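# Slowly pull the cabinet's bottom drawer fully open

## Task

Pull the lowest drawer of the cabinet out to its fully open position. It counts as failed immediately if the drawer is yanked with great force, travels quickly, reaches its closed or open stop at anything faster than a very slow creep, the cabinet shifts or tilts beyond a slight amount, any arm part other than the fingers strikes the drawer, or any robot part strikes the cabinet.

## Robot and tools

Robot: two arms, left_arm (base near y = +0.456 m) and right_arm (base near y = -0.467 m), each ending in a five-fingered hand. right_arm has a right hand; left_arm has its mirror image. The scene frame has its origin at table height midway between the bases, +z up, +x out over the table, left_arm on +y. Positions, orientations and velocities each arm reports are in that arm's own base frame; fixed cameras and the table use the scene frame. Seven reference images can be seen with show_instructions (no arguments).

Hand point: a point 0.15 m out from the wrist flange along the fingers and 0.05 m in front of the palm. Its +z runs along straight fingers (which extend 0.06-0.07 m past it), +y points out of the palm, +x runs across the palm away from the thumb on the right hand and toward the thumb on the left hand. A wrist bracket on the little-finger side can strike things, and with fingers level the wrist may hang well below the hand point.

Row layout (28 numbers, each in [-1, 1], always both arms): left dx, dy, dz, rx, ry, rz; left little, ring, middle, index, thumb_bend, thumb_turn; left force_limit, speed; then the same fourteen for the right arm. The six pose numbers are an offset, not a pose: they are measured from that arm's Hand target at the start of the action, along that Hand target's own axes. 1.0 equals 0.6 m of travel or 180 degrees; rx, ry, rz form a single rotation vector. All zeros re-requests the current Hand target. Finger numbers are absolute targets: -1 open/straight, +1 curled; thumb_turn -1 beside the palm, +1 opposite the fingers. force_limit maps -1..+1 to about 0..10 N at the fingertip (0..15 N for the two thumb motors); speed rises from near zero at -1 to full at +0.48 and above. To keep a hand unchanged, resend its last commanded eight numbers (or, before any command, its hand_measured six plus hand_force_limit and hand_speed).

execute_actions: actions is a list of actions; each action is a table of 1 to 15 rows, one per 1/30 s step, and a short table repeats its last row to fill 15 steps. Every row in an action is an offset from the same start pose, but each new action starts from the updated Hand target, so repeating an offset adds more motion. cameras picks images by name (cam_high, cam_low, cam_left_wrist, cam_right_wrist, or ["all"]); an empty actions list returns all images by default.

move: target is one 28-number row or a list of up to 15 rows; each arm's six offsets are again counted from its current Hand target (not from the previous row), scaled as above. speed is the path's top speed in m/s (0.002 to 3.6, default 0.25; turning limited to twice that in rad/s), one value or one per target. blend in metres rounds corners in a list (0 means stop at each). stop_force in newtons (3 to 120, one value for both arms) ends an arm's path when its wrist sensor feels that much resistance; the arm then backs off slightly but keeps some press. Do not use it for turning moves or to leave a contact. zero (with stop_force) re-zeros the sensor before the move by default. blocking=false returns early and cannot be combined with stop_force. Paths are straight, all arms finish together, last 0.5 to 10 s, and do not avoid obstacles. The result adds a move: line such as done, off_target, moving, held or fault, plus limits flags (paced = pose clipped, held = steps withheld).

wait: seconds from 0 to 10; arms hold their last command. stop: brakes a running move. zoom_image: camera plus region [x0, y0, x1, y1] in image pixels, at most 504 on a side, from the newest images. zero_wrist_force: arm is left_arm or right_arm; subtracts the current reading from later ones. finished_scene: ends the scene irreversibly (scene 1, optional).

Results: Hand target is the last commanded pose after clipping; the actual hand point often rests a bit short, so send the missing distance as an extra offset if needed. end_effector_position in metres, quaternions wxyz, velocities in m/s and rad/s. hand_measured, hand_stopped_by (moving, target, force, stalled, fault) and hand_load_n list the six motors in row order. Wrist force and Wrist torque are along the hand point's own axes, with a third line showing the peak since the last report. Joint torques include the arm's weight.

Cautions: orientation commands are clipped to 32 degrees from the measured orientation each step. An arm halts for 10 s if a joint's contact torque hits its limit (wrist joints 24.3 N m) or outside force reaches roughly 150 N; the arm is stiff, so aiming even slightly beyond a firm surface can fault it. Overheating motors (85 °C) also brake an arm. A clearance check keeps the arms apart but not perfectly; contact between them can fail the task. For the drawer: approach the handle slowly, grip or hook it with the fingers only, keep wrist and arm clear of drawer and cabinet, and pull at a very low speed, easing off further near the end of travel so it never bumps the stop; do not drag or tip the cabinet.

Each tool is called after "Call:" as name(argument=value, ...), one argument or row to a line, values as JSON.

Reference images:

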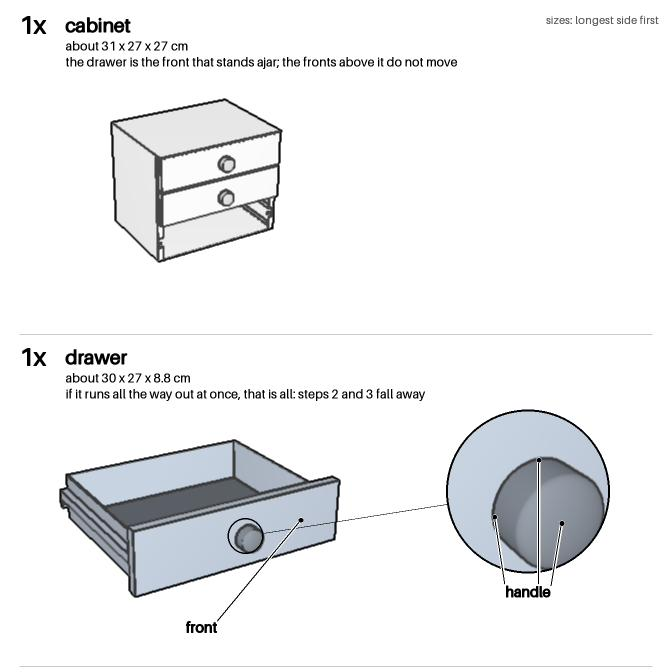

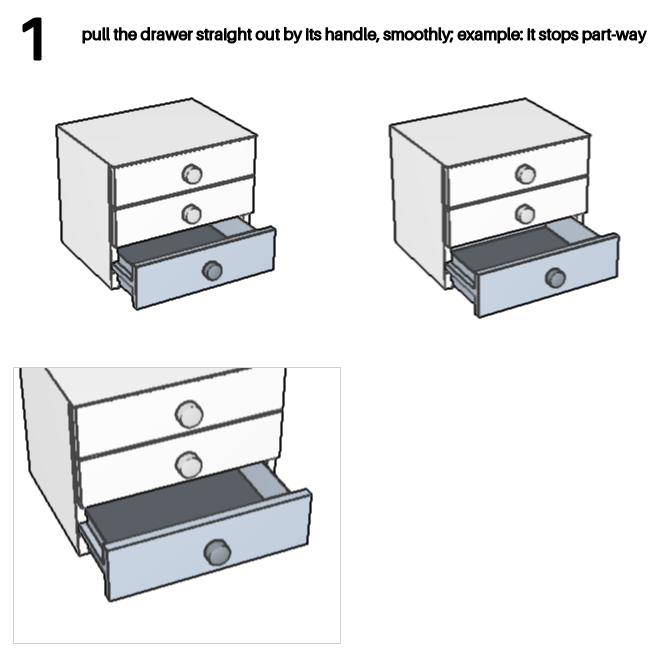

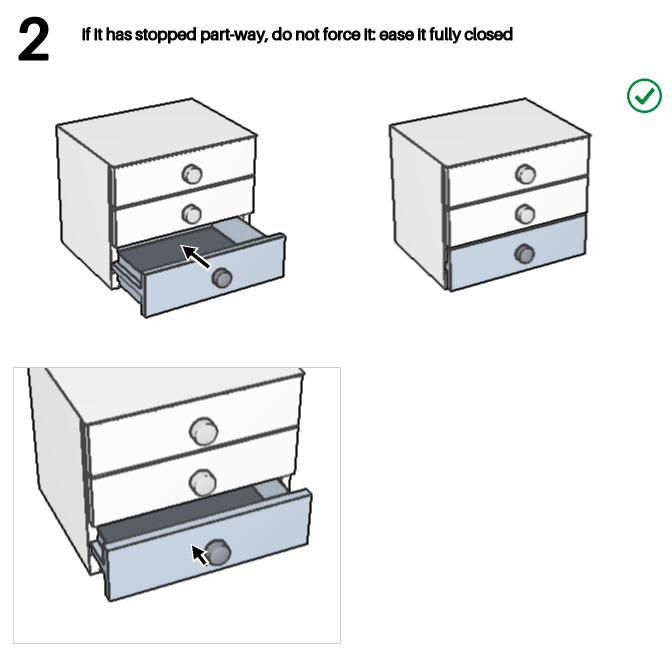

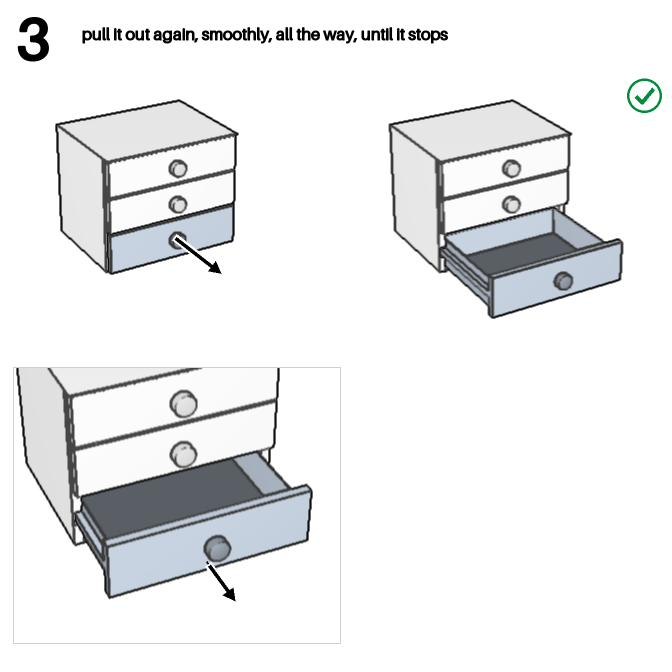

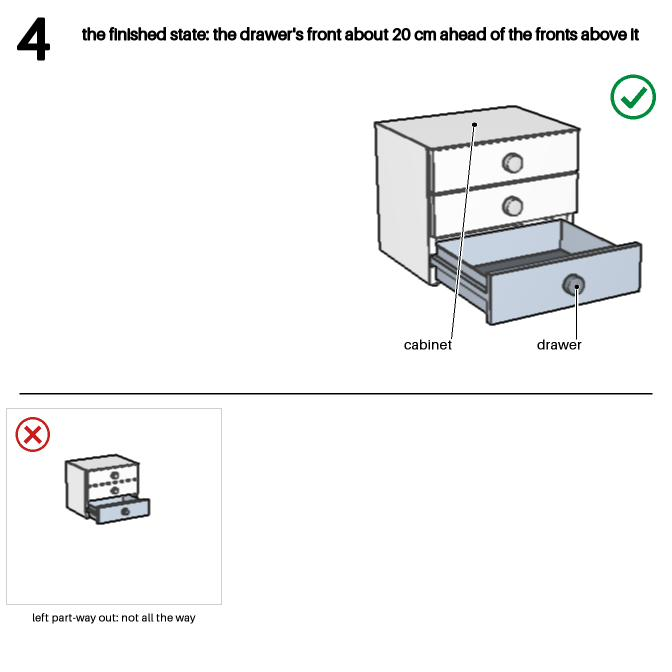

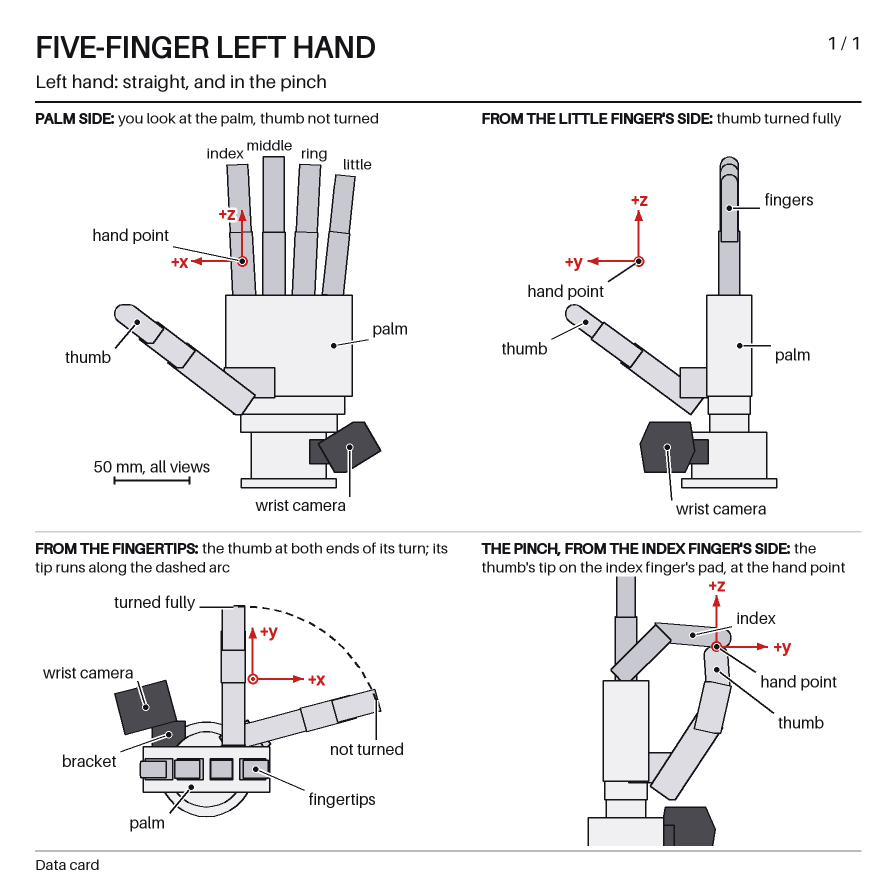

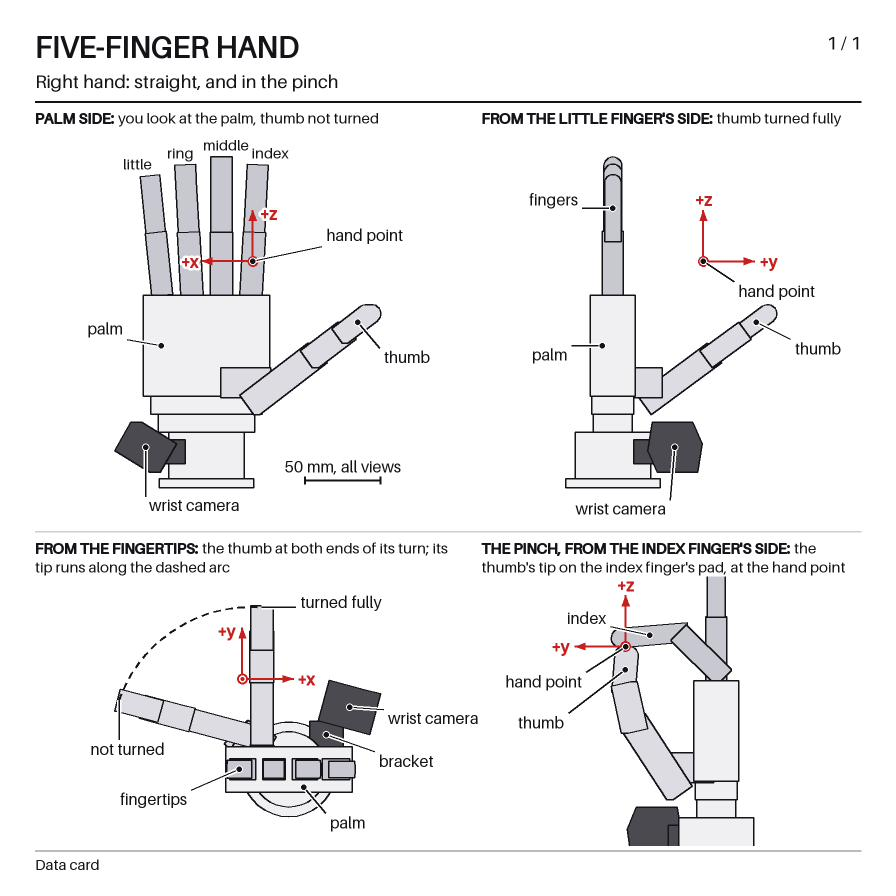

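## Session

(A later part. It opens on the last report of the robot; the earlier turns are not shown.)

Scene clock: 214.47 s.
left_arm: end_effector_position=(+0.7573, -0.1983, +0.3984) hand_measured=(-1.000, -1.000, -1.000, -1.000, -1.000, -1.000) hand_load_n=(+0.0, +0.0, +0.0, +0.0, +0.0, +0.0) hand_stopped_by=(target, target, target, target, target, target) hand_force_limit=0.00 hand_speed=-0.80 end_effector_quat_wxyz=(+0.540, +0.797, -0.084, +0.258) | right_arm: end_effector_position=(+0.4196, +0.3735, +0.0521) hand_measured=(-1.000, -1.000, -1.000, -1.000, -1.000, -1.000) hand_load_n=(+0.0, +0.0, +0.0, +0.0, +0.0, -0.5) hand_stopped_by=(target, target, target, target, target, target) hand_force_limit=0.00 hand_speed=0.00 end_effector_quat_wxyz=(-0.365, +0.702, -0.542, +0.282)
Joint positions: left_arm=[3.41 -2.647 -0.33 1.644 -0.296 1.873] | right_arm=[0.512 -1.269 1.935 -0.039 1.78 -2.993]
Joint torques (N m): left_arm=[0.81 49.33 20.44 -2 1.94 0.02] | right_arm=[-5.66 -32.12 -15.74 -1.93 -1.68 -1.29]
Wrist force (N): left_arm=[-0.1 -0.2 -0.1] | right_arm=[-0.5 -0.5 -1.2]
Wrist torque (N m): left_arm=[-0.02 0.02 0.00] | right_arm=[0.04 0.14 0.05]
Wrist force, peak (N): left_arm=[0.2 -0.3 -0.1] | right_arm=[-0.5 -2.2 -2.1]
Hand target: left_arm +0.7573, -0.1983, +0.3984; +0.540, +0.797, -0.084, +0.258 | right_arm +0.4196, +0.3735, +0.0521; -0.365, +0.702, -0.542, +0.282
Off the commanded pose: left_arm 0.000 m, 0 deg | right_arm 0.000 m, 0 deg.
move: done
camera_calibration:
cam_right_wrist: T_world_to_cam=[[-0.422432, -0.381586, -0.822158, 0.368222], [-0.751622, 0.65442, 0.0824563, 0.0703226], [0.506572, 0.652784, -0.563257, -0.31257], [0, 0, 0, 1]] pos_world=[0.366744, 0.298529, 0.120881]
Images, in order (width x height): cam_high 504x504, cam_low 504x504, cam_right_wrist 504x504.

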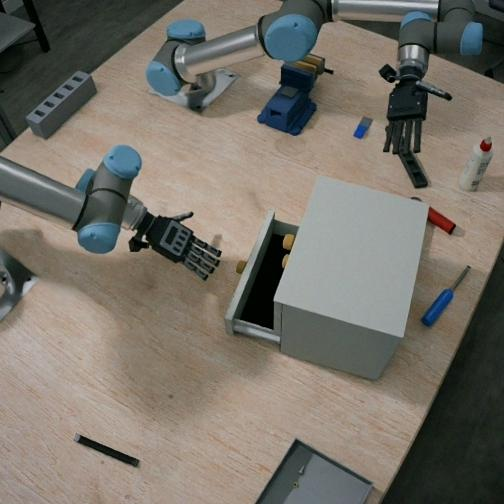

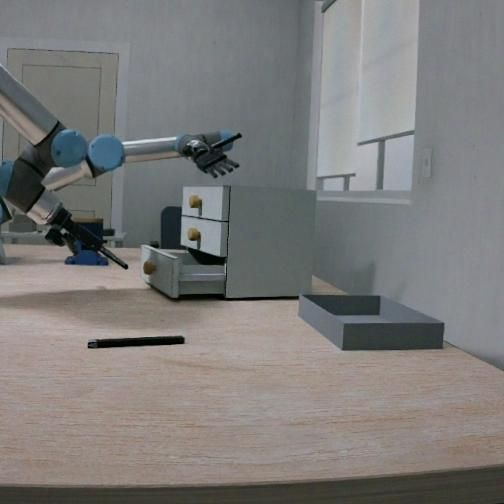

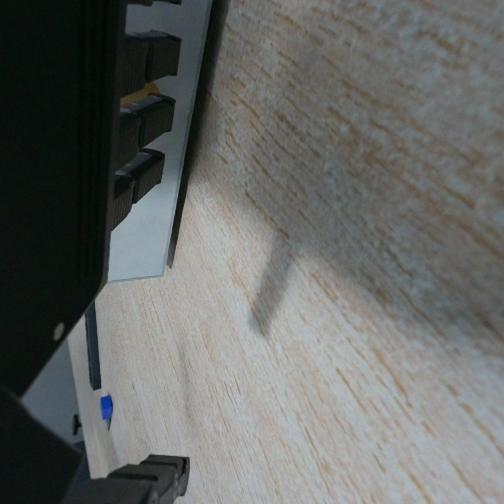

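Call:
move(
  target=[
    [0,0,0,0,0,0,-1,-1,-1,-1,-1,-1,0,-0.8,0.0133,-0.0191,0.0273,0,0,0,-1,-1,-1,-1,-1,-1,0,0],
    [0,0,0,0,0,0,-1,-1,-1,-1,-1,-1,0,-0.8,0.0133,-0.1195,0.1707,0,0,0,-1,-1,-1,-1,-1,-1,0,0],
    [0,0,0,0,0,0,-1,-1,-1,-1,-1,-1,0,-0.8,0.0133,-0.1673,0.2389,0,0,0,-1,-1,-1,-1,-1,-1,0,0],
  ],
  speed=[0.06,0.03,0.013],
  stop_force=10,
  cameras=["cam_high","cam_low","cam_right_wrist"],
)

Call:
zoom_image(
  camera="cam_low",
  region=[90, 160, 240, 310],
)

Call:
zoom_image(
  camera="cam_high",
  region=[140, 180, 310, 350],
)

Scene clock: 242.03 s.
left_arm: end_effector_position=(+0.7573, -0.1983, +0.3984) hand_measured=(-1.000, -1.000, -1.000, -1.000, -1.000, -1.000) hand_load_n=(+0.0, +0.0, +0.0, +0.0, +0.0, +0.0) hand_stopped_by=(target, target, target, target, target, target) hand_force_limit=0.00 hand_speed=-0.80 end_effector_quat_wxyz=(+0.540, +0.797, -0.084, +0.258) | right_arm: end_effector_position=(+0.5748, +0.4059, +0.0520) hand_measured=(-1.000, -1.000, -0.998, -1.000, -1.000, -1.000) hand_load_n=(+0.0, +0.0, -16.0, -3.5, +0.0, -0.5) hand_stopped_by=(target, target, target, target, target, target) hand_force_limit=0.00 hand_speed=0.00 end_effector_quat_wxyz=(-0.365, +0.702, -0.542, +0.282)
Joint positions: left_arm=[3.41 -2.647 -0.33 1.644 -0.296 1.873] | right_arm=[0.421 -0.99 1.501 0.107 1.706 -3.047]
Joint torques (N m): left_arm=[0.12 49.63 19.8 -1.92 2.45 0.25] | right_arm=[12.53 -60.06 -35.2 -7.69 0.42 1.28]
Wrist force (N): left_arm=[0.0 0.0 -0.1] | right_arm=[6.7 13.7 -21.0]
Wrist torque (N m): left_arm=[0.01 -0.01 0.00] | right_arm=[0.89 0.96 0.68]
Wrist force, peak (N): left_arm=[0.3 -0.4 -0.2] | right_arm=[6.5 13.6 -24.0]
Hand target: left_arm +0.7573, -0.1983, +0.3984; +0.540, +0.797, -0.084, +0.258 | right_arm +0.5748, +0.4059, +0.0520; -0.365, +0.702, -0.542, +0.282 (not the last commanded pose)
Off the commanded pose: left_arm 0.000 m, 0 deg | right_arm 0.017 m, 0 deg.
move: contact (right_arm); path passed 2 of 3 targets
camera_calibration:
cam_right_wrist: T_world_to_cam=[[-0.422372, -0.381639, -0.822164, 0.44609], [-0.751656, 0.654389, 0.0823901, 0.16575], [0.506572, 0.652784, -0.563257, -0.412462], [0, 0, 0, 1]] pos_world=[0.521944, 0.331029, 0.120781]
Images, in order (width x height): cam_high 504x504, cam_low 504x504, cam_right_wrist 504x504.

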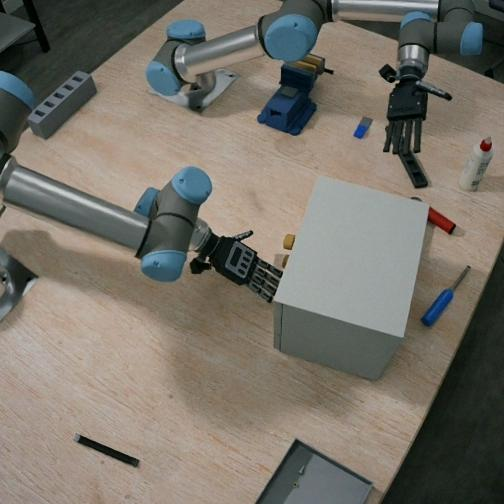

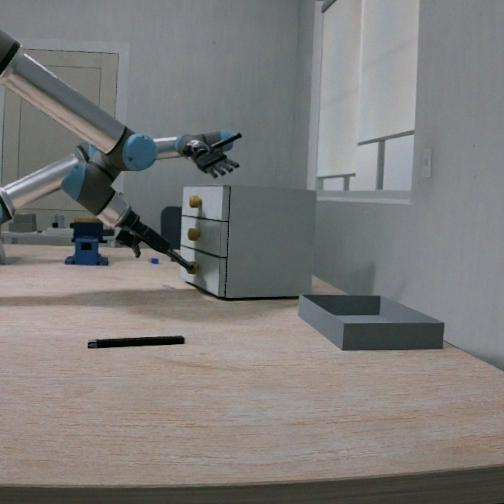

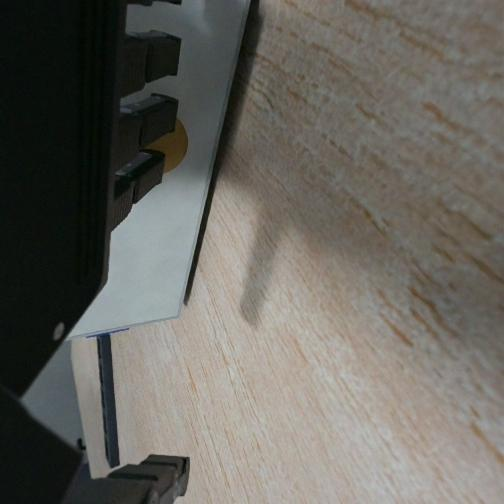

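Scaled by 3.360.

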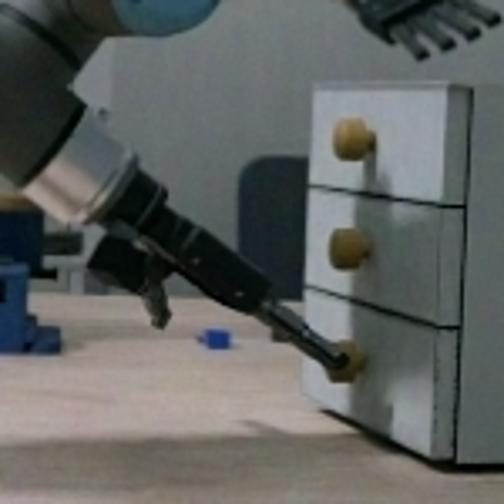

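Scaled by 2.965.

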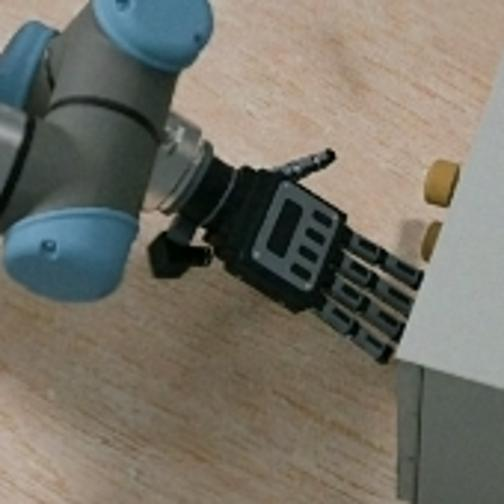

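Call:
move(
  target=[
    [0,0,0,0,0,0,-1,-1,-1,-1,-1,-1,0,-0.8,0,-0.0347,-0.183,0,0,0,-1,-1,-1,-1,-1,-1,0,0],
    [0,0,0,0,0,0,-1,-1,-1,-1,-1,-1,0,-0.8,0.0317,-0.0975,-0.1455,0.3402,-0.2326,-0.6950,-1,-1,-0.5,-0.5,-0.2,1,0,0],
  ],
  speed=[0.12,0.4],
  cameras=["cam_high","cam_low","cam_right_wrist"],
)

Call:
zoom_image(
  camera="cam_low",
  region=[70, 110, 270, 310],
)

Call:
zoom_image(
  camera="cam_high",
  region=[140, 180, 340, 380],
)

Scene clock: 356.27 s.
left_arm: end_effector_position=(+0.7573, -0.1983, +0.3984) hand_measured=(-1.000, -1.000, -1.000, -1.000, -1.000, -1.000) hand_load_n=(+0.0, +0.0, +0.0, +0.0, +0.0, +0.0) hand_stopped_by=(target, target, target, target, target, target) hand_force_limit=0.00 hand_speed=-0.80 end_effector_quat_wxyz=(+0.540, +0.797, -0.084, +0.258) | right_arm: end_effector_position=(+0.5429, +0.3780, +0.1500) hand_measured=(-1.000, -1.000, -0.500, -0.500, -0.200, +1.000) hand_load_n=(+0.0, +0.0, +0.0, +0.0, +0.0, +0.0) hand_stopped_by=(target, target, target, target, target, target) hand_force_limit=0.00 hand_speed=0.00 end_effector_quat_wxyz=(-0.308, +0.584, +0.630, +0.409)
Joint positions: left_arm=[3.41 -2.647 -0.33 1.644 -0.296 1.873] | right_arm=[0.09 -1.003 1.542 0.694 0.53 -6.072]
Joint torques (N m): left_arm=[0.14 50.36 19.77 -1.89 2.37 0.32] | right_arm=[12.72 -56.71 -24.08 3.55 0.26 0.72]
Wrist force (N): left_arm=[0.1 -0.1 -0.1] | right_arm=[-1.6 -0.5 0.3]
Wrist torque (N m): left_arm=[-0.01 -0.02 0.01] | right_arm=[-0.22 0.24 -0.07]
Wrist force, peak (N): left_arm=[-0.1 -0.3 -0.3] | right_arm=[6.6 13.6 -21.1]
Hand target: left_arm +0.7573, -0.1983, +0.3984; +0.540, +0.797, -0.084, +0.258 | right_arm +0.5429, +0.3780, +0.1500; -0.308, +0.584, +0.630, +0.409
Off the commanded pose: left_arm 0.000 m, 0 deg | right_arm 0.000 m, 0 deg.
move: done
camera_calibration:
cam_right_wrist: T_world_to_cam=[[0.923722, 0.161348, 0.347426, -0.609051], [0.310349, -0.846871, -0.431848, 0.220022], [0.224547, 0.506731, -0.832347, -0.0741633], [0, 0, 0, 1]] pos_world=[0.510963, 0.322181, 0.244887]
Images, in order (width x height): cam_high 504x504, cam_low 504x504, cam_right_wrist 504x504.

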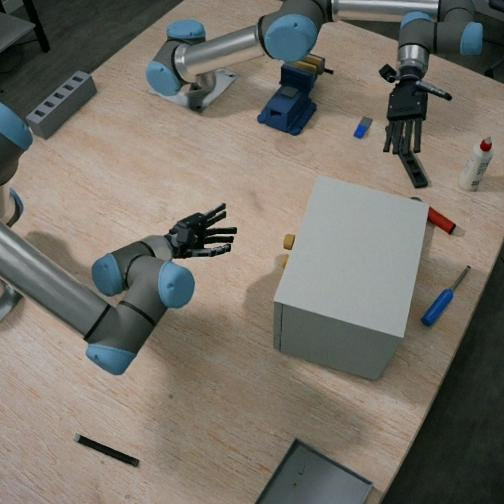

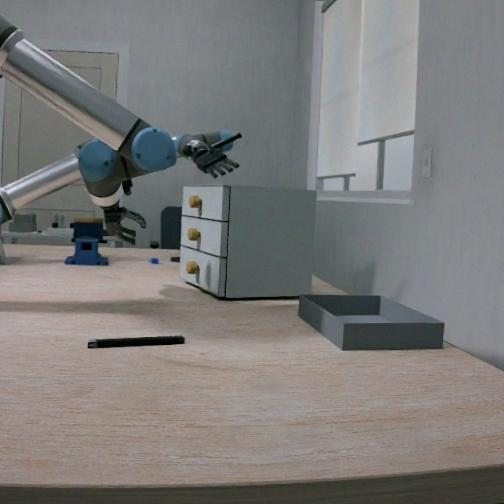

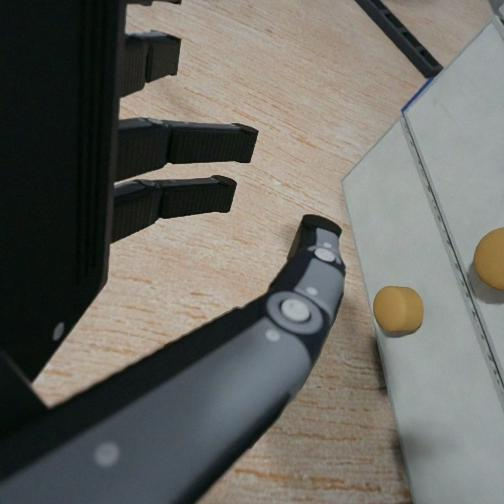

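Scaled by 2.520.

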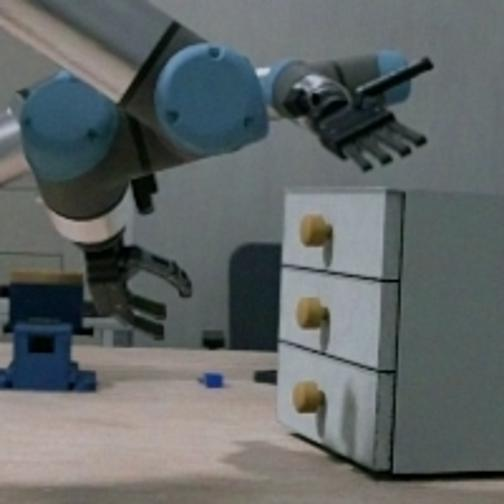

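Scaled by 2.520.

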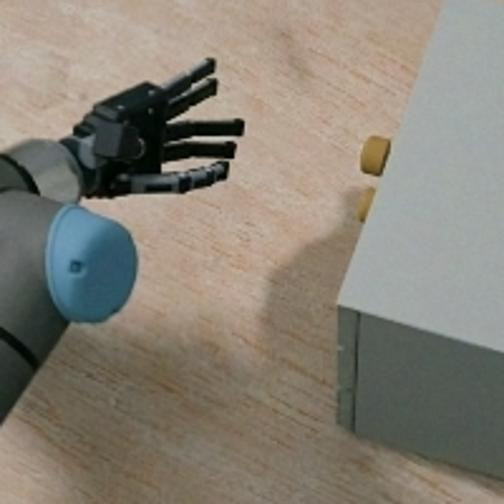

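Call:
move(
  target=[0,0,0,0,0,0,-1,-1,-1,-1,-1,-1,0,-0.8,-0.1332,0.1037,0.1117,-0.0667,0,0,-1,-1,-0.6,-0.6,-0.2,1,0,0],
  speed=0.2,
  cameras=["cam_high","cam_low","cam_right_wrist"],
)

Call:
zoom_image(
  camera="cam_low",
  region=[110, 170, 240, 300],
)

Call:
zoom_image(
  camera="cam_high",
  region=[180, 200, 330, 350],
)

Scene clock: 404.73 s.
left_arm: end_effector_position=(+0.7573, -0.1983, +0.3984) hand_measured=(-1.000, -1.000, -1.000, -1.000, -1.000, -1.000) hand_load_n=(+0.0, +0.0, +0.0, +0.0, +0.0, +0.0) hand_stopped_by=(target, target, target, target, target, target) hand_force_limit=0.00 hand_speed=-0.80 end_effector_quat_wxyz=(+0.540, +0.797, -0.084, +0.258) | right_arm: end_effector_position=(+0.6205, +0.3970, +0.0587) hand_measured=(-1.000, -1.000, -0.600, -0.600, -0.200, +1.000) hand_load_n=(+0.0, +0.0, +0.0, +0.0, +0.0, +0.5) hand_stopped_by=(target, target, target, target, target, target) hand_force_limit=0.00 hand_speed=0.00 end_effector_quat_wxyz=(-0.245, +0.613, +0.584, +0.472) end_effector_velocity=(+0.000, +0.000, +0.000) end_effector_angular_velocity=(+0.002, -0.001, -0.001)
Joint positions: left_arm=[3.41 -2.647 -0.33 1.644 -0.296 1.873] | right_arm=[0.154 -0.871 1.527 0.145 0.649 -5.682]
Joint velocities: left_arm=[within noise] | right_arm=[0 0 0.002 -0.006 -0.001 0.004]
Joint torques (N m): left_arm=[0.36 48.53 18.65 -1.79 2.28 0.18] | right_arm=[-12.45 -42.92 -4.16 -1.22 0.23 1.11]
Wrist force (N): left_arm=[-0.1 -0.3 0.0] | right_arm=[-2.1 -0.8 0.3]
Wrist torque (N m): left_arm=[-0.04 0.01 0.01] | right_arm=[-0.23 0.35 -0.11]
Wrist force, peak (N): left_arm=[-0.1 -0.4 -0.3] | right_arm=[-2.8 -0.4 1.6]
Hand target: left_arm +0.7573, -0.1983, +0.3984; +0.540, +0.797, -0.084, +0.258 | right_arm +0.6206, +0.3968, +0.0585; -0.245, +0.613, +0.584, +0.472
Off the commanded pose: left_arm 0.000 m, 0 deg | right_arm 0.000 m, 0 deg.
move: done
camera_calibration:
cam_right_wrist: T_world_to_cam=[[0.896748, -0.0147046, 0.442297, -0.570903], [0.197208, -0.881446, -0.42914, 0.256341], [0.396172, 0.472055, -0.787535, -0.272634], [0, 0, 0, 1]] pos_world=[0.569413, 0.346255, 0.147806]
Images, in order (width x height): cam_high 504x504, cam_low 504x504, cam_right_wrist 504x504.

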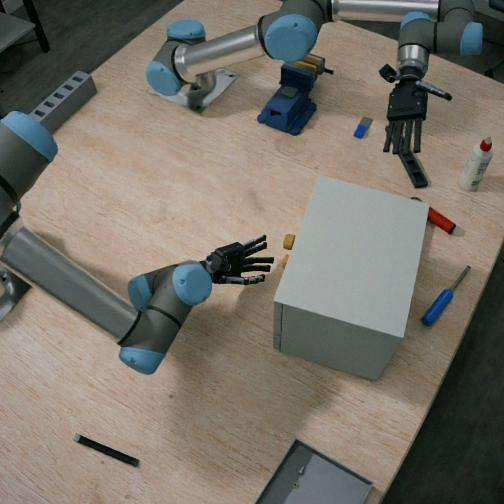

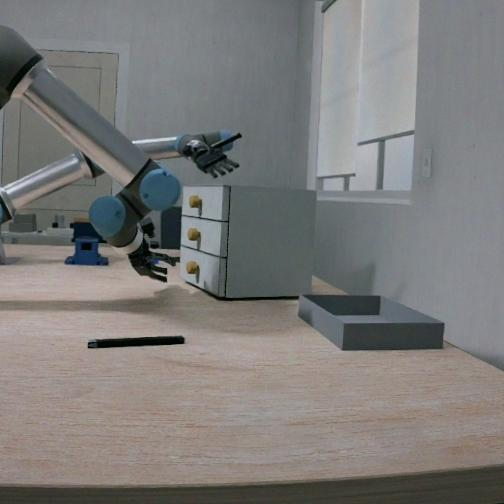

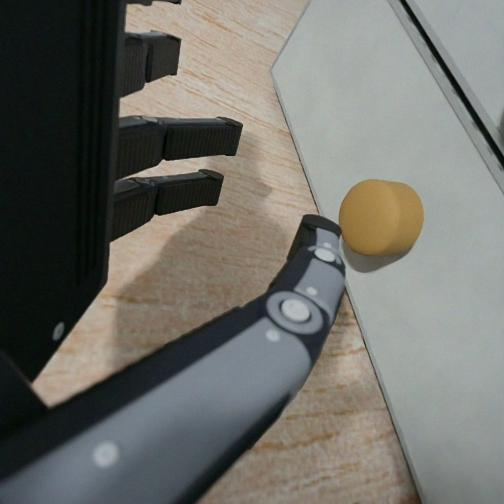

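Scaled by 3.877.

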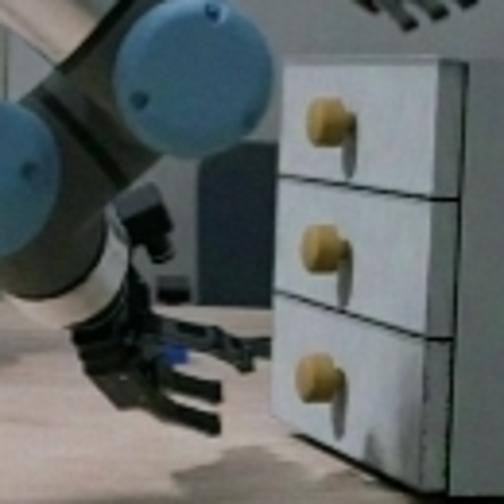

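Scaled by 3.360.

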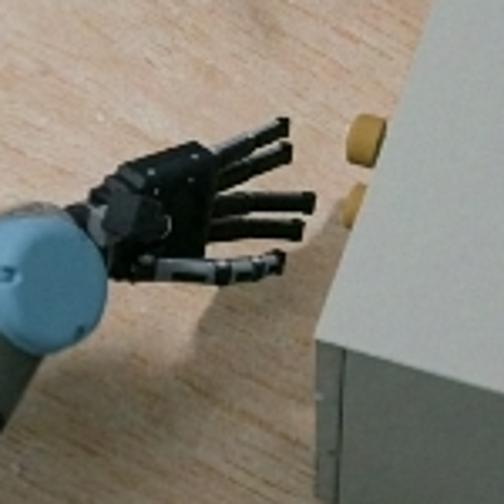

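Call:
move(
  target=[0,0,0,0,0,0,-1,-1,-1,-1,-1,-1,0,-0.8,-0.0003,0.0757,0.0358,0,0,0,-1,-1,-0.6,-0.6,-0.2,1,0,0],
  speed=0.04,
  stop_force=4,
  cameras=["cam_high","cam_low","cam_right_wrist"],
)

Call:
zoom_image(
  camera="cam_low",
  region=[140, 200, 240, 300],
)

Call:
zoom_image(
  camera="cam_right_wrist",
  region=[150, 100, 400, 350],
)

Scene clock: 441.50 s.
left_arm: end_effector_position=(+0.7573, -0.1983, +0.3984) hand_measured=(-1.000, -1.000, -1.000, -1.000, -1.000, -1.000) hand_load_n=(+0.0, +0.0, +0.0, +0.0, +0.0, +0.0) hand_stopped_by=(target, target, target, target, target, target) hand_force_limit=0.00 hand_speed=-0.80 end_effector_quat_wxyz=(+0.540, +0.797, -0.084, +0.258) | right_arm: end_effector_position=(+0.6699, +0.4061, +0.0604) hand_measured=(-1.000, -1.000, -0.600, -0.600, -0.200, +1.000) hand_load_n=(+0.0, +0.0, +0.0, +0.0, +0.0, +0.0) hand_stopped_by=(target, target, target, target, target, target) hand_force_limit=0.00 hand_speed=0.00 end_effector_quat_wxyz=(-0.245, +0.613, +0.584, +0.472)
Joint positions: left_arm=[3.41 -2.647 -0.33 1.644 -0.296 1.873] | right_arm=[0.157 -0.775 1.34 0.234 0.651 -5.679]
Joint torques (N m): left_arm=[0.39 48.26 18.95 -1.99 2.46 0.37] | right_arm=[6.26 -65.86 -19.57 -0.93 -2.08 -1.52]
Wrist force (N): left_arm=[-0.1 -0.3 -0.1] | right_arm=[-1.9 -0.8 0.1]
Wrist torque (N m): left_arm=[-0.02 0.01 0.00] | right_arm=[-0.23 0.31 -0.26]
Wrist force, peak (N): left_arm=[0.1 -0.5 -0.1] | right_arm=[-1.9 -1.3 0.3]
Hand target: left_arm +0.7573, -0.1983, +0.3984; +0.540, +0.797, -0.084, +0.258 | right_arm +0.6699, +0.4060, +0.0604; -0.245, +0.613, +0.584, +0.472
Off the commanded pose: left_arm 0.000 m, 0 deg | right_arm 0.000 m, 0 deg.
move: done
camera_calibration:
cam_right_wrist: T_world_to_cam=[[0.896808, -0.0148813, 0.442169, -0.61582], [0.196922, -0.881546, -0.429066, 0.255595], [0.396177, 0.471863, -0.787648, -0.295002], [0, 0, 0, 1]] pos_world=[0.618814, 0.355355, 0.149606]
Images, in order (width x height): cam_high 504x504, cam_low 504x504, cam_right_wrist 504x504.

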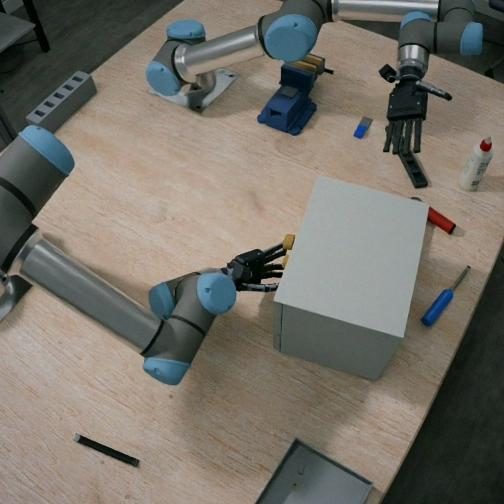

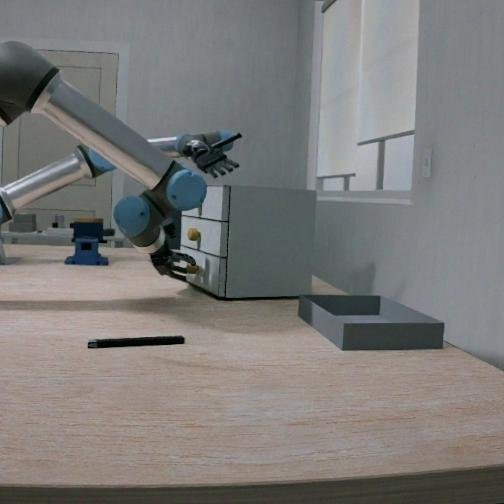

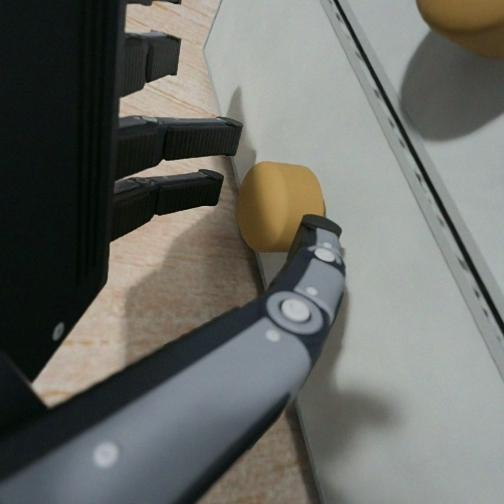

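Scaled by 5.040.

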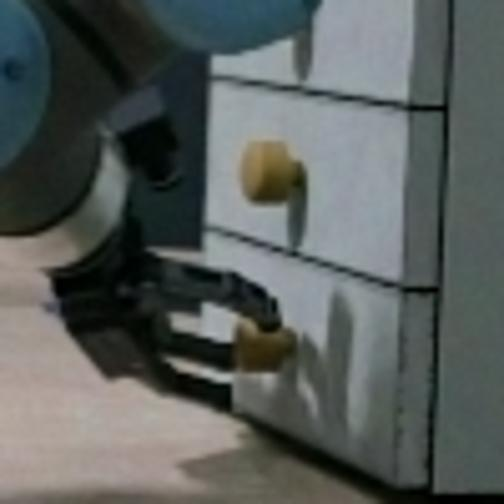

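Scaled by 2.016.

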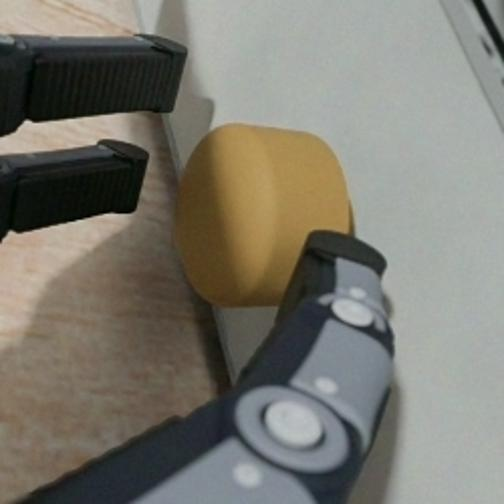

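Call:
move(
  target=[0,0,0,0,0,0,-1,-1,-1,-1,-1,-1,0,-0.8,0,0,0,0,0,0,-1,-1,0.1,0.1,0.2,1,0.2,-0.8],
  speed=0.04,
  cameras=["cam_low","cam_right_wrist"],
)

Call:
zoom_image(
  camera="cam_right_wrist",
  region=[150, 100, 400, 350],
)

Scene clock: 456.07 s.
left_arm: end_effector_position=(+0.7573, -0.1983, +0.3984) hand_measured=(-1.000, -1.000, -1.000, -1.000, -1.000, -1.000) hand_load_n=(+0.0, +0.0, +0.0, +0.0, +0.0, +0.0) hand_stopped_by=(target, target, target, target, target, target) hand_force_limit=0.00 hand_speed=-0.80 end_effector_quat_wxyz=(+0.540, +0.797, -0.084, +0.258) | right_arm: end_effector_position=(+0.6699, +0.4061, +0.0604) hand_measured=(-1.000, -1.000, -0.254, -0.252, +0.200, +1.000) hand_load_n=(+0.0, +0.0, +12.5, +6.5, +0.5, +0.0) hand_stopped_by=(target, target, force, force, target, target) hand_force_limit=0.20 hand_speed=-0.80 end_effector_quat_wxyz=(-0.245, +0.613, +0.584, +0.472)
Joint positions: left_arm=[3.41 -2.647 -0.33 1.644 -0.296 1.873] | right_arm=[0.157 -0.775 1.34 0.234 0.651 -5.679]
Joint torques (N m): left_arm=[-0.2 48.45 18.12 -1.8 2.68 0.27] | right_arm=[-12.61 -63.91 -22.95 -0.37 0.72 -1.51]
Wrist force (N): left_arm=[0.0 -0.2 -0.1] | right_arm=[-3.9 -9.2 11.8]
Wrist torque (N m): left_arm=[-0.01 0.00 0.00] | right_arm=[-0.39 0.07 -0.39]
Wrist force, peak (N): left_arm=[-0.1 -0.3 -0.4] | right_arm=[-4.0 -9.3 12.1]
Hand target: left_arm +0.7573, -0.1983, +0.3984; +0.540, +0.797, -0.084, +0.258 | right_arm +0.6699, +0.4060, +0.0604; -0.245, +0.613, +0.584, +0.472
Off the commanded pose: left_arm 0.000 m, 0 deg | right_arm 0.000 m, 0 deg.
move: done
camera_calibration:
cam_right_wrist: T_world_to_cam=[[0.896808, -0.0148813, 0.442169, -0.61591], [0.196922, -0.881546, -0.429066, 0.255575], [0.396177, 0.471863, -0.787648, -0.295041], [0, 0, 0, 1]] pos_world=[0.618914, 0.355355, 0.149606]
Images, in order (width x height): cam_low 504x504, cam_right_wrist 504x504.

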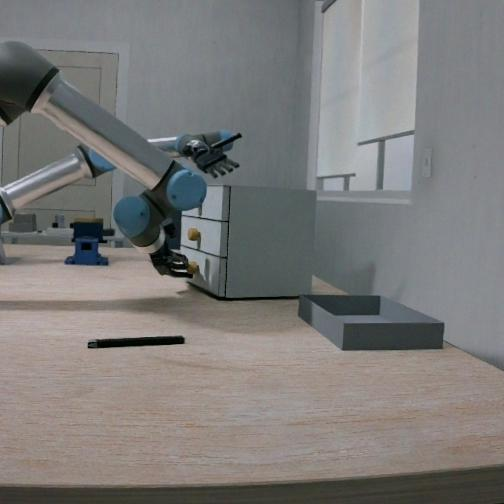

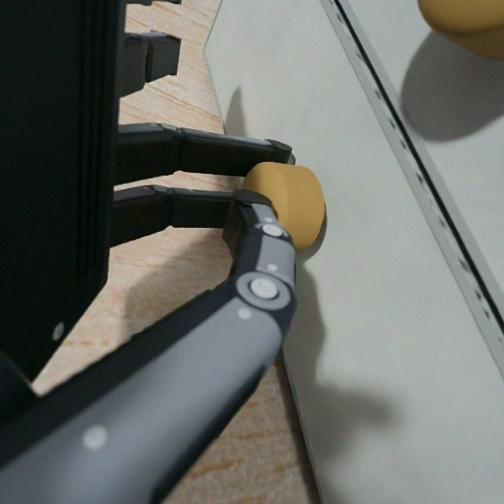

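Scaled by 2.016.

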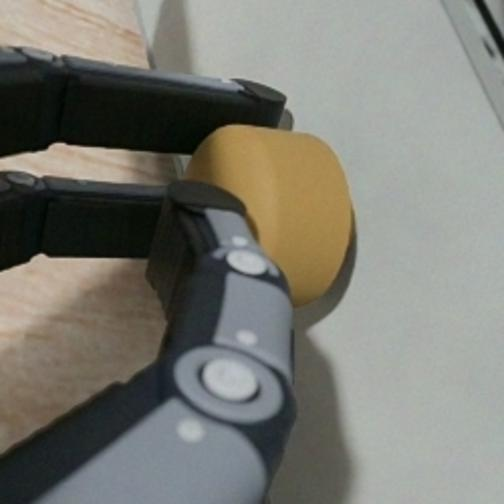

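Call:
move(
  target=[0,0,0,0,0,0,-1,-1,-1,-1,-1,-1,0,-0.8,0,0,0,0,0,0,-1,-1,-0.45,-0.45,-0.2,1,0.2,-0.4],
  speed=0.04,
)

Call:
move(
  target=[0,0,0,0,0,0,-1,-1,-1,-1,-1,-1,0,-0.8,0,-0.0042,0.0072,0,0,0,-1,-1,-0.45,-0.45,-0.2,1,0.2,-0.4],
  speed=0.01,
  stop_force=3,
  cameras=["cam_low","cam_right_wrist"],
)

Call:
zoom_image(
  camera="cam_right_wrist",
  region=[150, 100, 400, 350],
)

Scene clock: 467.33 s.
left_arm: end_effector_position=(+0.7573, -0.1983, +0.3984) hand_measured=(-1.000, -1.000, -1.000, -1.000, -1.000, -1.000) hand_load_n=(+0.0, +0.0, +0.0, +0.0, +0.0, +0.0) hand_stopped_by=(target, target, target, target, target, target) hand_force_limit=0.00 hand_speed=-0.80 end_effector_quat_wxyz=(+0.540, +0.797, -0.084, +0.258) | right_arm: end_effector_position=(+0.6700, +0.4060, +0.0604) hand_measured=(-1.000, -1.000, -0.450, -0.450, -0.200, +1.000) hand_load_n=(+0.0, +0.0, +0.0, +0.0, +0.0, +0.0) hand_stopped_by=(target, target, target, target, target, target) hand_force_limit=0.20 hand_speed=-0.40 end_effector_quat_wxyz=(-0.245, +0.613, +0.584, +0.472)
Joint positions: left_arm=[3.41 -2.647 -0.33 1.644 -0.296 1.873] | right_arm=[0.157 -0.775 1.34 0.234 0.651 -5.679]
Joint torques (N m): left_arm=[0.16 48.67 19.43 -1.95 2.72 0.35] | right_arm=[-4.45 -62.23 -18.53 -0.02 -1.87 -1.43]
Wrist force (N): left_arm=[-0.1 -0.2 -0.1] | right_arm=[-1.6 -0.9 0.3]
Wrist torque (N m): left_arm=[-0.02 0.01 0.00] | right_arm=[-0.24 0.26 -0.24]
Wrist force, peak (N): left_arm=[-0.1 -0.3 -0.3] | right_arm=[-4.1 -9.4 12.0]
Hand target: left_arm +0.7573, -0.1983, +0.3984; +0.540, +0.797, -0.084, +0.258 | right_arm +0.6699, +0.4060, +0.0604; -0.245, +0.613, +0.584, +0.472
Off the commanded pose: left_arm 0.000 m, 0 deg | right_arm 0.000 m, 0 deg.
move: done

Scene clock: 468.47 s.
left_arm: end_effector_position=(+0.7573, -0.1983, +0.3984) hand_measured=(-1.000, -1.000, -1.000, -1.000, -1.000, -1.000) hand_load_n=(+0.0, +0.0, +0.0, +0.0, +0.0, +0.0) hand_stopped_by=(target, target, target, target, target, target) hand_force_limit=0.00 hand_speed=-0.80 end_effector_quat_wxyz=(+0.540, +0.797, -0.084, +0.258) | right_arm: end_effector_position=(+0.6688, +0.4103, +0.0579) hand_measured=(-1.000, -1.000, -0.450, -0.450, -0.200, +1.000) hand_load_n=(+0.0, +0.0, +0.0, +0.0, +0.0, +0.5) hand_stopped_by=(target, target, target, target, target, target) hand_force_limit=0.20 hand_speed=-0.40 end_effector_quat_wxyz=(-0.245, +0.613, +0.584, +0.472)
Joint positions: left_arm=[3.41 -2.647 -0.33 1.644 -0.296 1.873] | right_arm=[0.165 -0.773 1.341 0.223 0.656 -5.67]
Joint torques (N m): left_arm=[-0.15 48.02 18.12 -1.82 2.62 0.58] | right_arm=[-11.13 -46.5 -7.37 2.93 -2.43 -1.56]
Wrist force (N): left_arm=[-0.1 0.0 0.0] | right_arm=[-1.7 -0.8 0.0]
Wrist torque (N m): left_arm=[0.01 0.01 -0.01] | right_arm=[-0.23 0.27 -0.24]
Wrist force, peak (N): left_arm=[0.0 -0.3 -0.3] | right_arm=[-1.9 -0.9 0.0]
Hand target: left_arm +0.7573, -0.1983, +0.3984; +0.540, +0.797, -0.084, +0.258 | right_arm +0.6688, +0.4102, +0.0579; -0.245, +0.613, +0.584, +0.472
Off the commanded pose: left_arm 0.000 m, 0 deg | right_arm 0.000 m, 0 deg.
move: done
camera_calibration:
cam_right_wrist: T_world_to_cam=[[0.896808, -0.0148813, 0.442169, -0.613664], [0.196922, -0.881546, -0.429066, 0.258529], [0.396177, 0.471863, -0.787648, -0.298564], [0, 0, 0, 1]] pos_world=[0.617714, 0.359655, 0.147106]
Images, in order (width x height): cam_low 504x504, cam_right_wrist 504x504.

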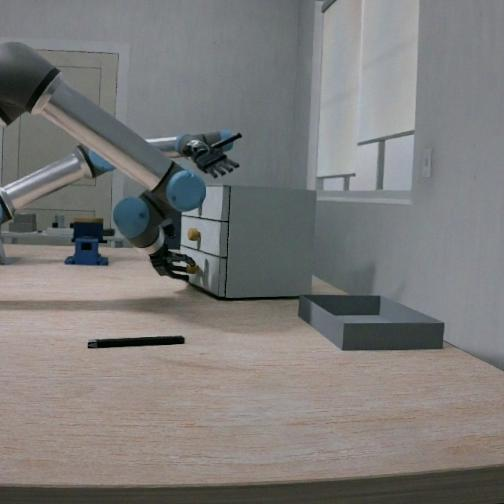

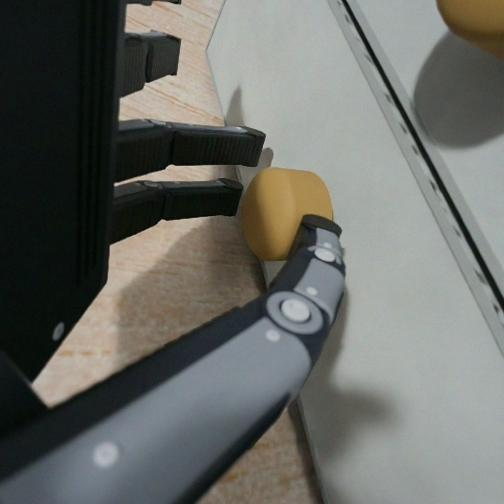

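Scaled by 2.016.

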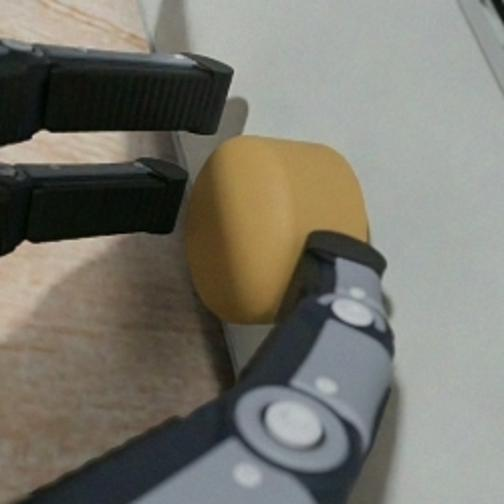

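Call:
move(
  target=[0,0,0,0,0,0,-1,-1,-1,-1,-1,-1,0,-0.8,0,-0.0058,0.0101,0,0,0,-1,-1,-0.45,-0.45,-0.2,1,0.2,-0.4],
  speed=0.01,
  stop_force=3,
  cameras=["cam_low","cam_right_wrist"],
)

Call:
zoom_image(
  camera="cam_right_wrist",
  region=[150, 100, 400, 350],
)

Scene clock: 474.93 s.
left_arm: end_effector_position=(+0.7573, -0.1983, +0.3984) hand_measured=(-1.000, -1.000, -1.000, -1.000, -1.000, -1.000) hand_load_n=(+0.0, -0.5, +0.0, +0.0, +0.0, +0.0) hand_stopped_by=(target, target, target, target, target, target) hand_force_limit=0.00 hand_speed=-0.80 end_effector_quat_wxyz=(+0.540, +0.797, -0.084, +0.258) | right_arm: end_effector_position=(+0.6686, +0.4114, +0.0574) hand_measured=(-1.000, -1.000, -0.450, -0.450, -0.200, +1.000) hand_load_n=(+0.0, +0.0, +0.0, +0.0, +2.0, -1.0) hand_stopped_by=(target, target, target, target, target, target) hand_force_limit=0.20 hand_speed=-0.40 end_effector_quat_wxyz=(-0.245, +0.613, +0.584, +0.472)
Joint positions: left_arm=[3.41 -2.647 -0.33 1.644 -0.296 1.873] | right_arm=[0.167 -0.772 1.341 0.22 0.658 -5.667]
Joint torques (N m): left_arm=[0.63 47.54 19.11 -1.97 2.82 0.56] | right_arm=[-11.14 -63.01 -24.37 3.08 -2.86 -0.6]
Wrist force (N): left_arm=[0.0 -0.2 -0.1] | right_arm=[-1.0 -0.5 -2.6]
Wrist torque (N m): left_arm=[-0.03 -0.01 0.01] | right_arm=[-0.25 0.31 -0.15]
Wrist force, peak (N): left_arm=[0.3 -0.3 -0.2] | right_arm=[-1.2 -1.1 -7.1]
Hand target: left_arm +0.7573, -0.1983, +0.3984; +0.540, +0.797, -0.084, +0.258 | right_arm +0.6686, +0.4114, +0.0574; -0.245, +0.613, +0.584, +0.472 (not the last commanded pose)
Off the commanded pose: left_arm 0.000 m, 0 deg | right_arm 0.006 m, 0 deg.
move: contact (right_arm)
camera_calibration:
cam_right_wrist: T_world_to_cam=[[0.896667, -0.0150512, 0.44245, -0.613141], [0.196931, -0.881534, -0.429088, 0.259228], [0.396493, 0.471881, -0.787478, -0.299576], [0, 0, 0, 1]] pos_world=[0.617513, 0.360654, 0.146607]
Images, in order (width x height): cam_low 504x504, cam_right_wrist 504x504.

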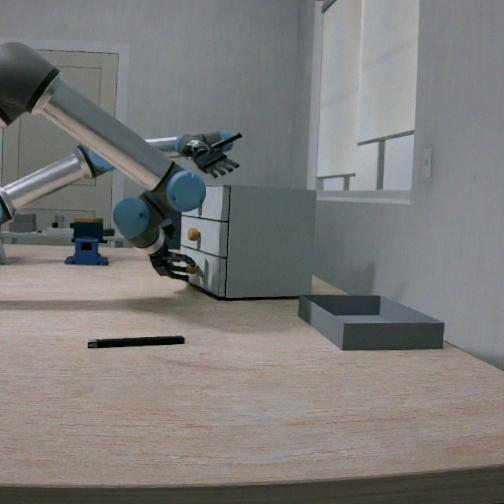

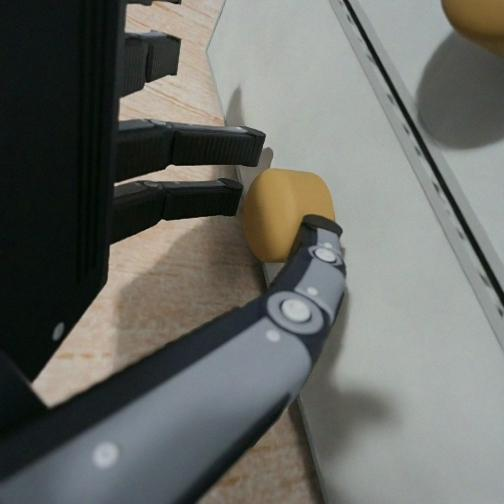

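Scaled by 2.016.

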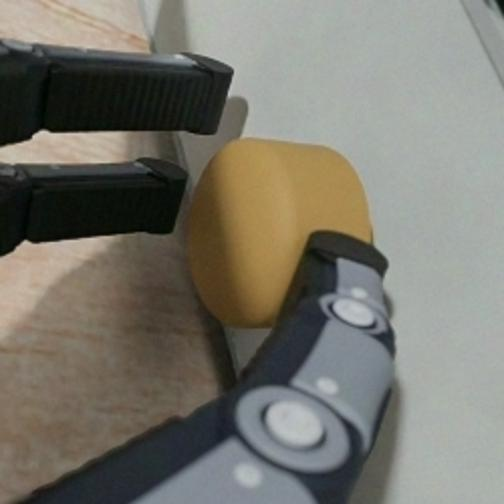

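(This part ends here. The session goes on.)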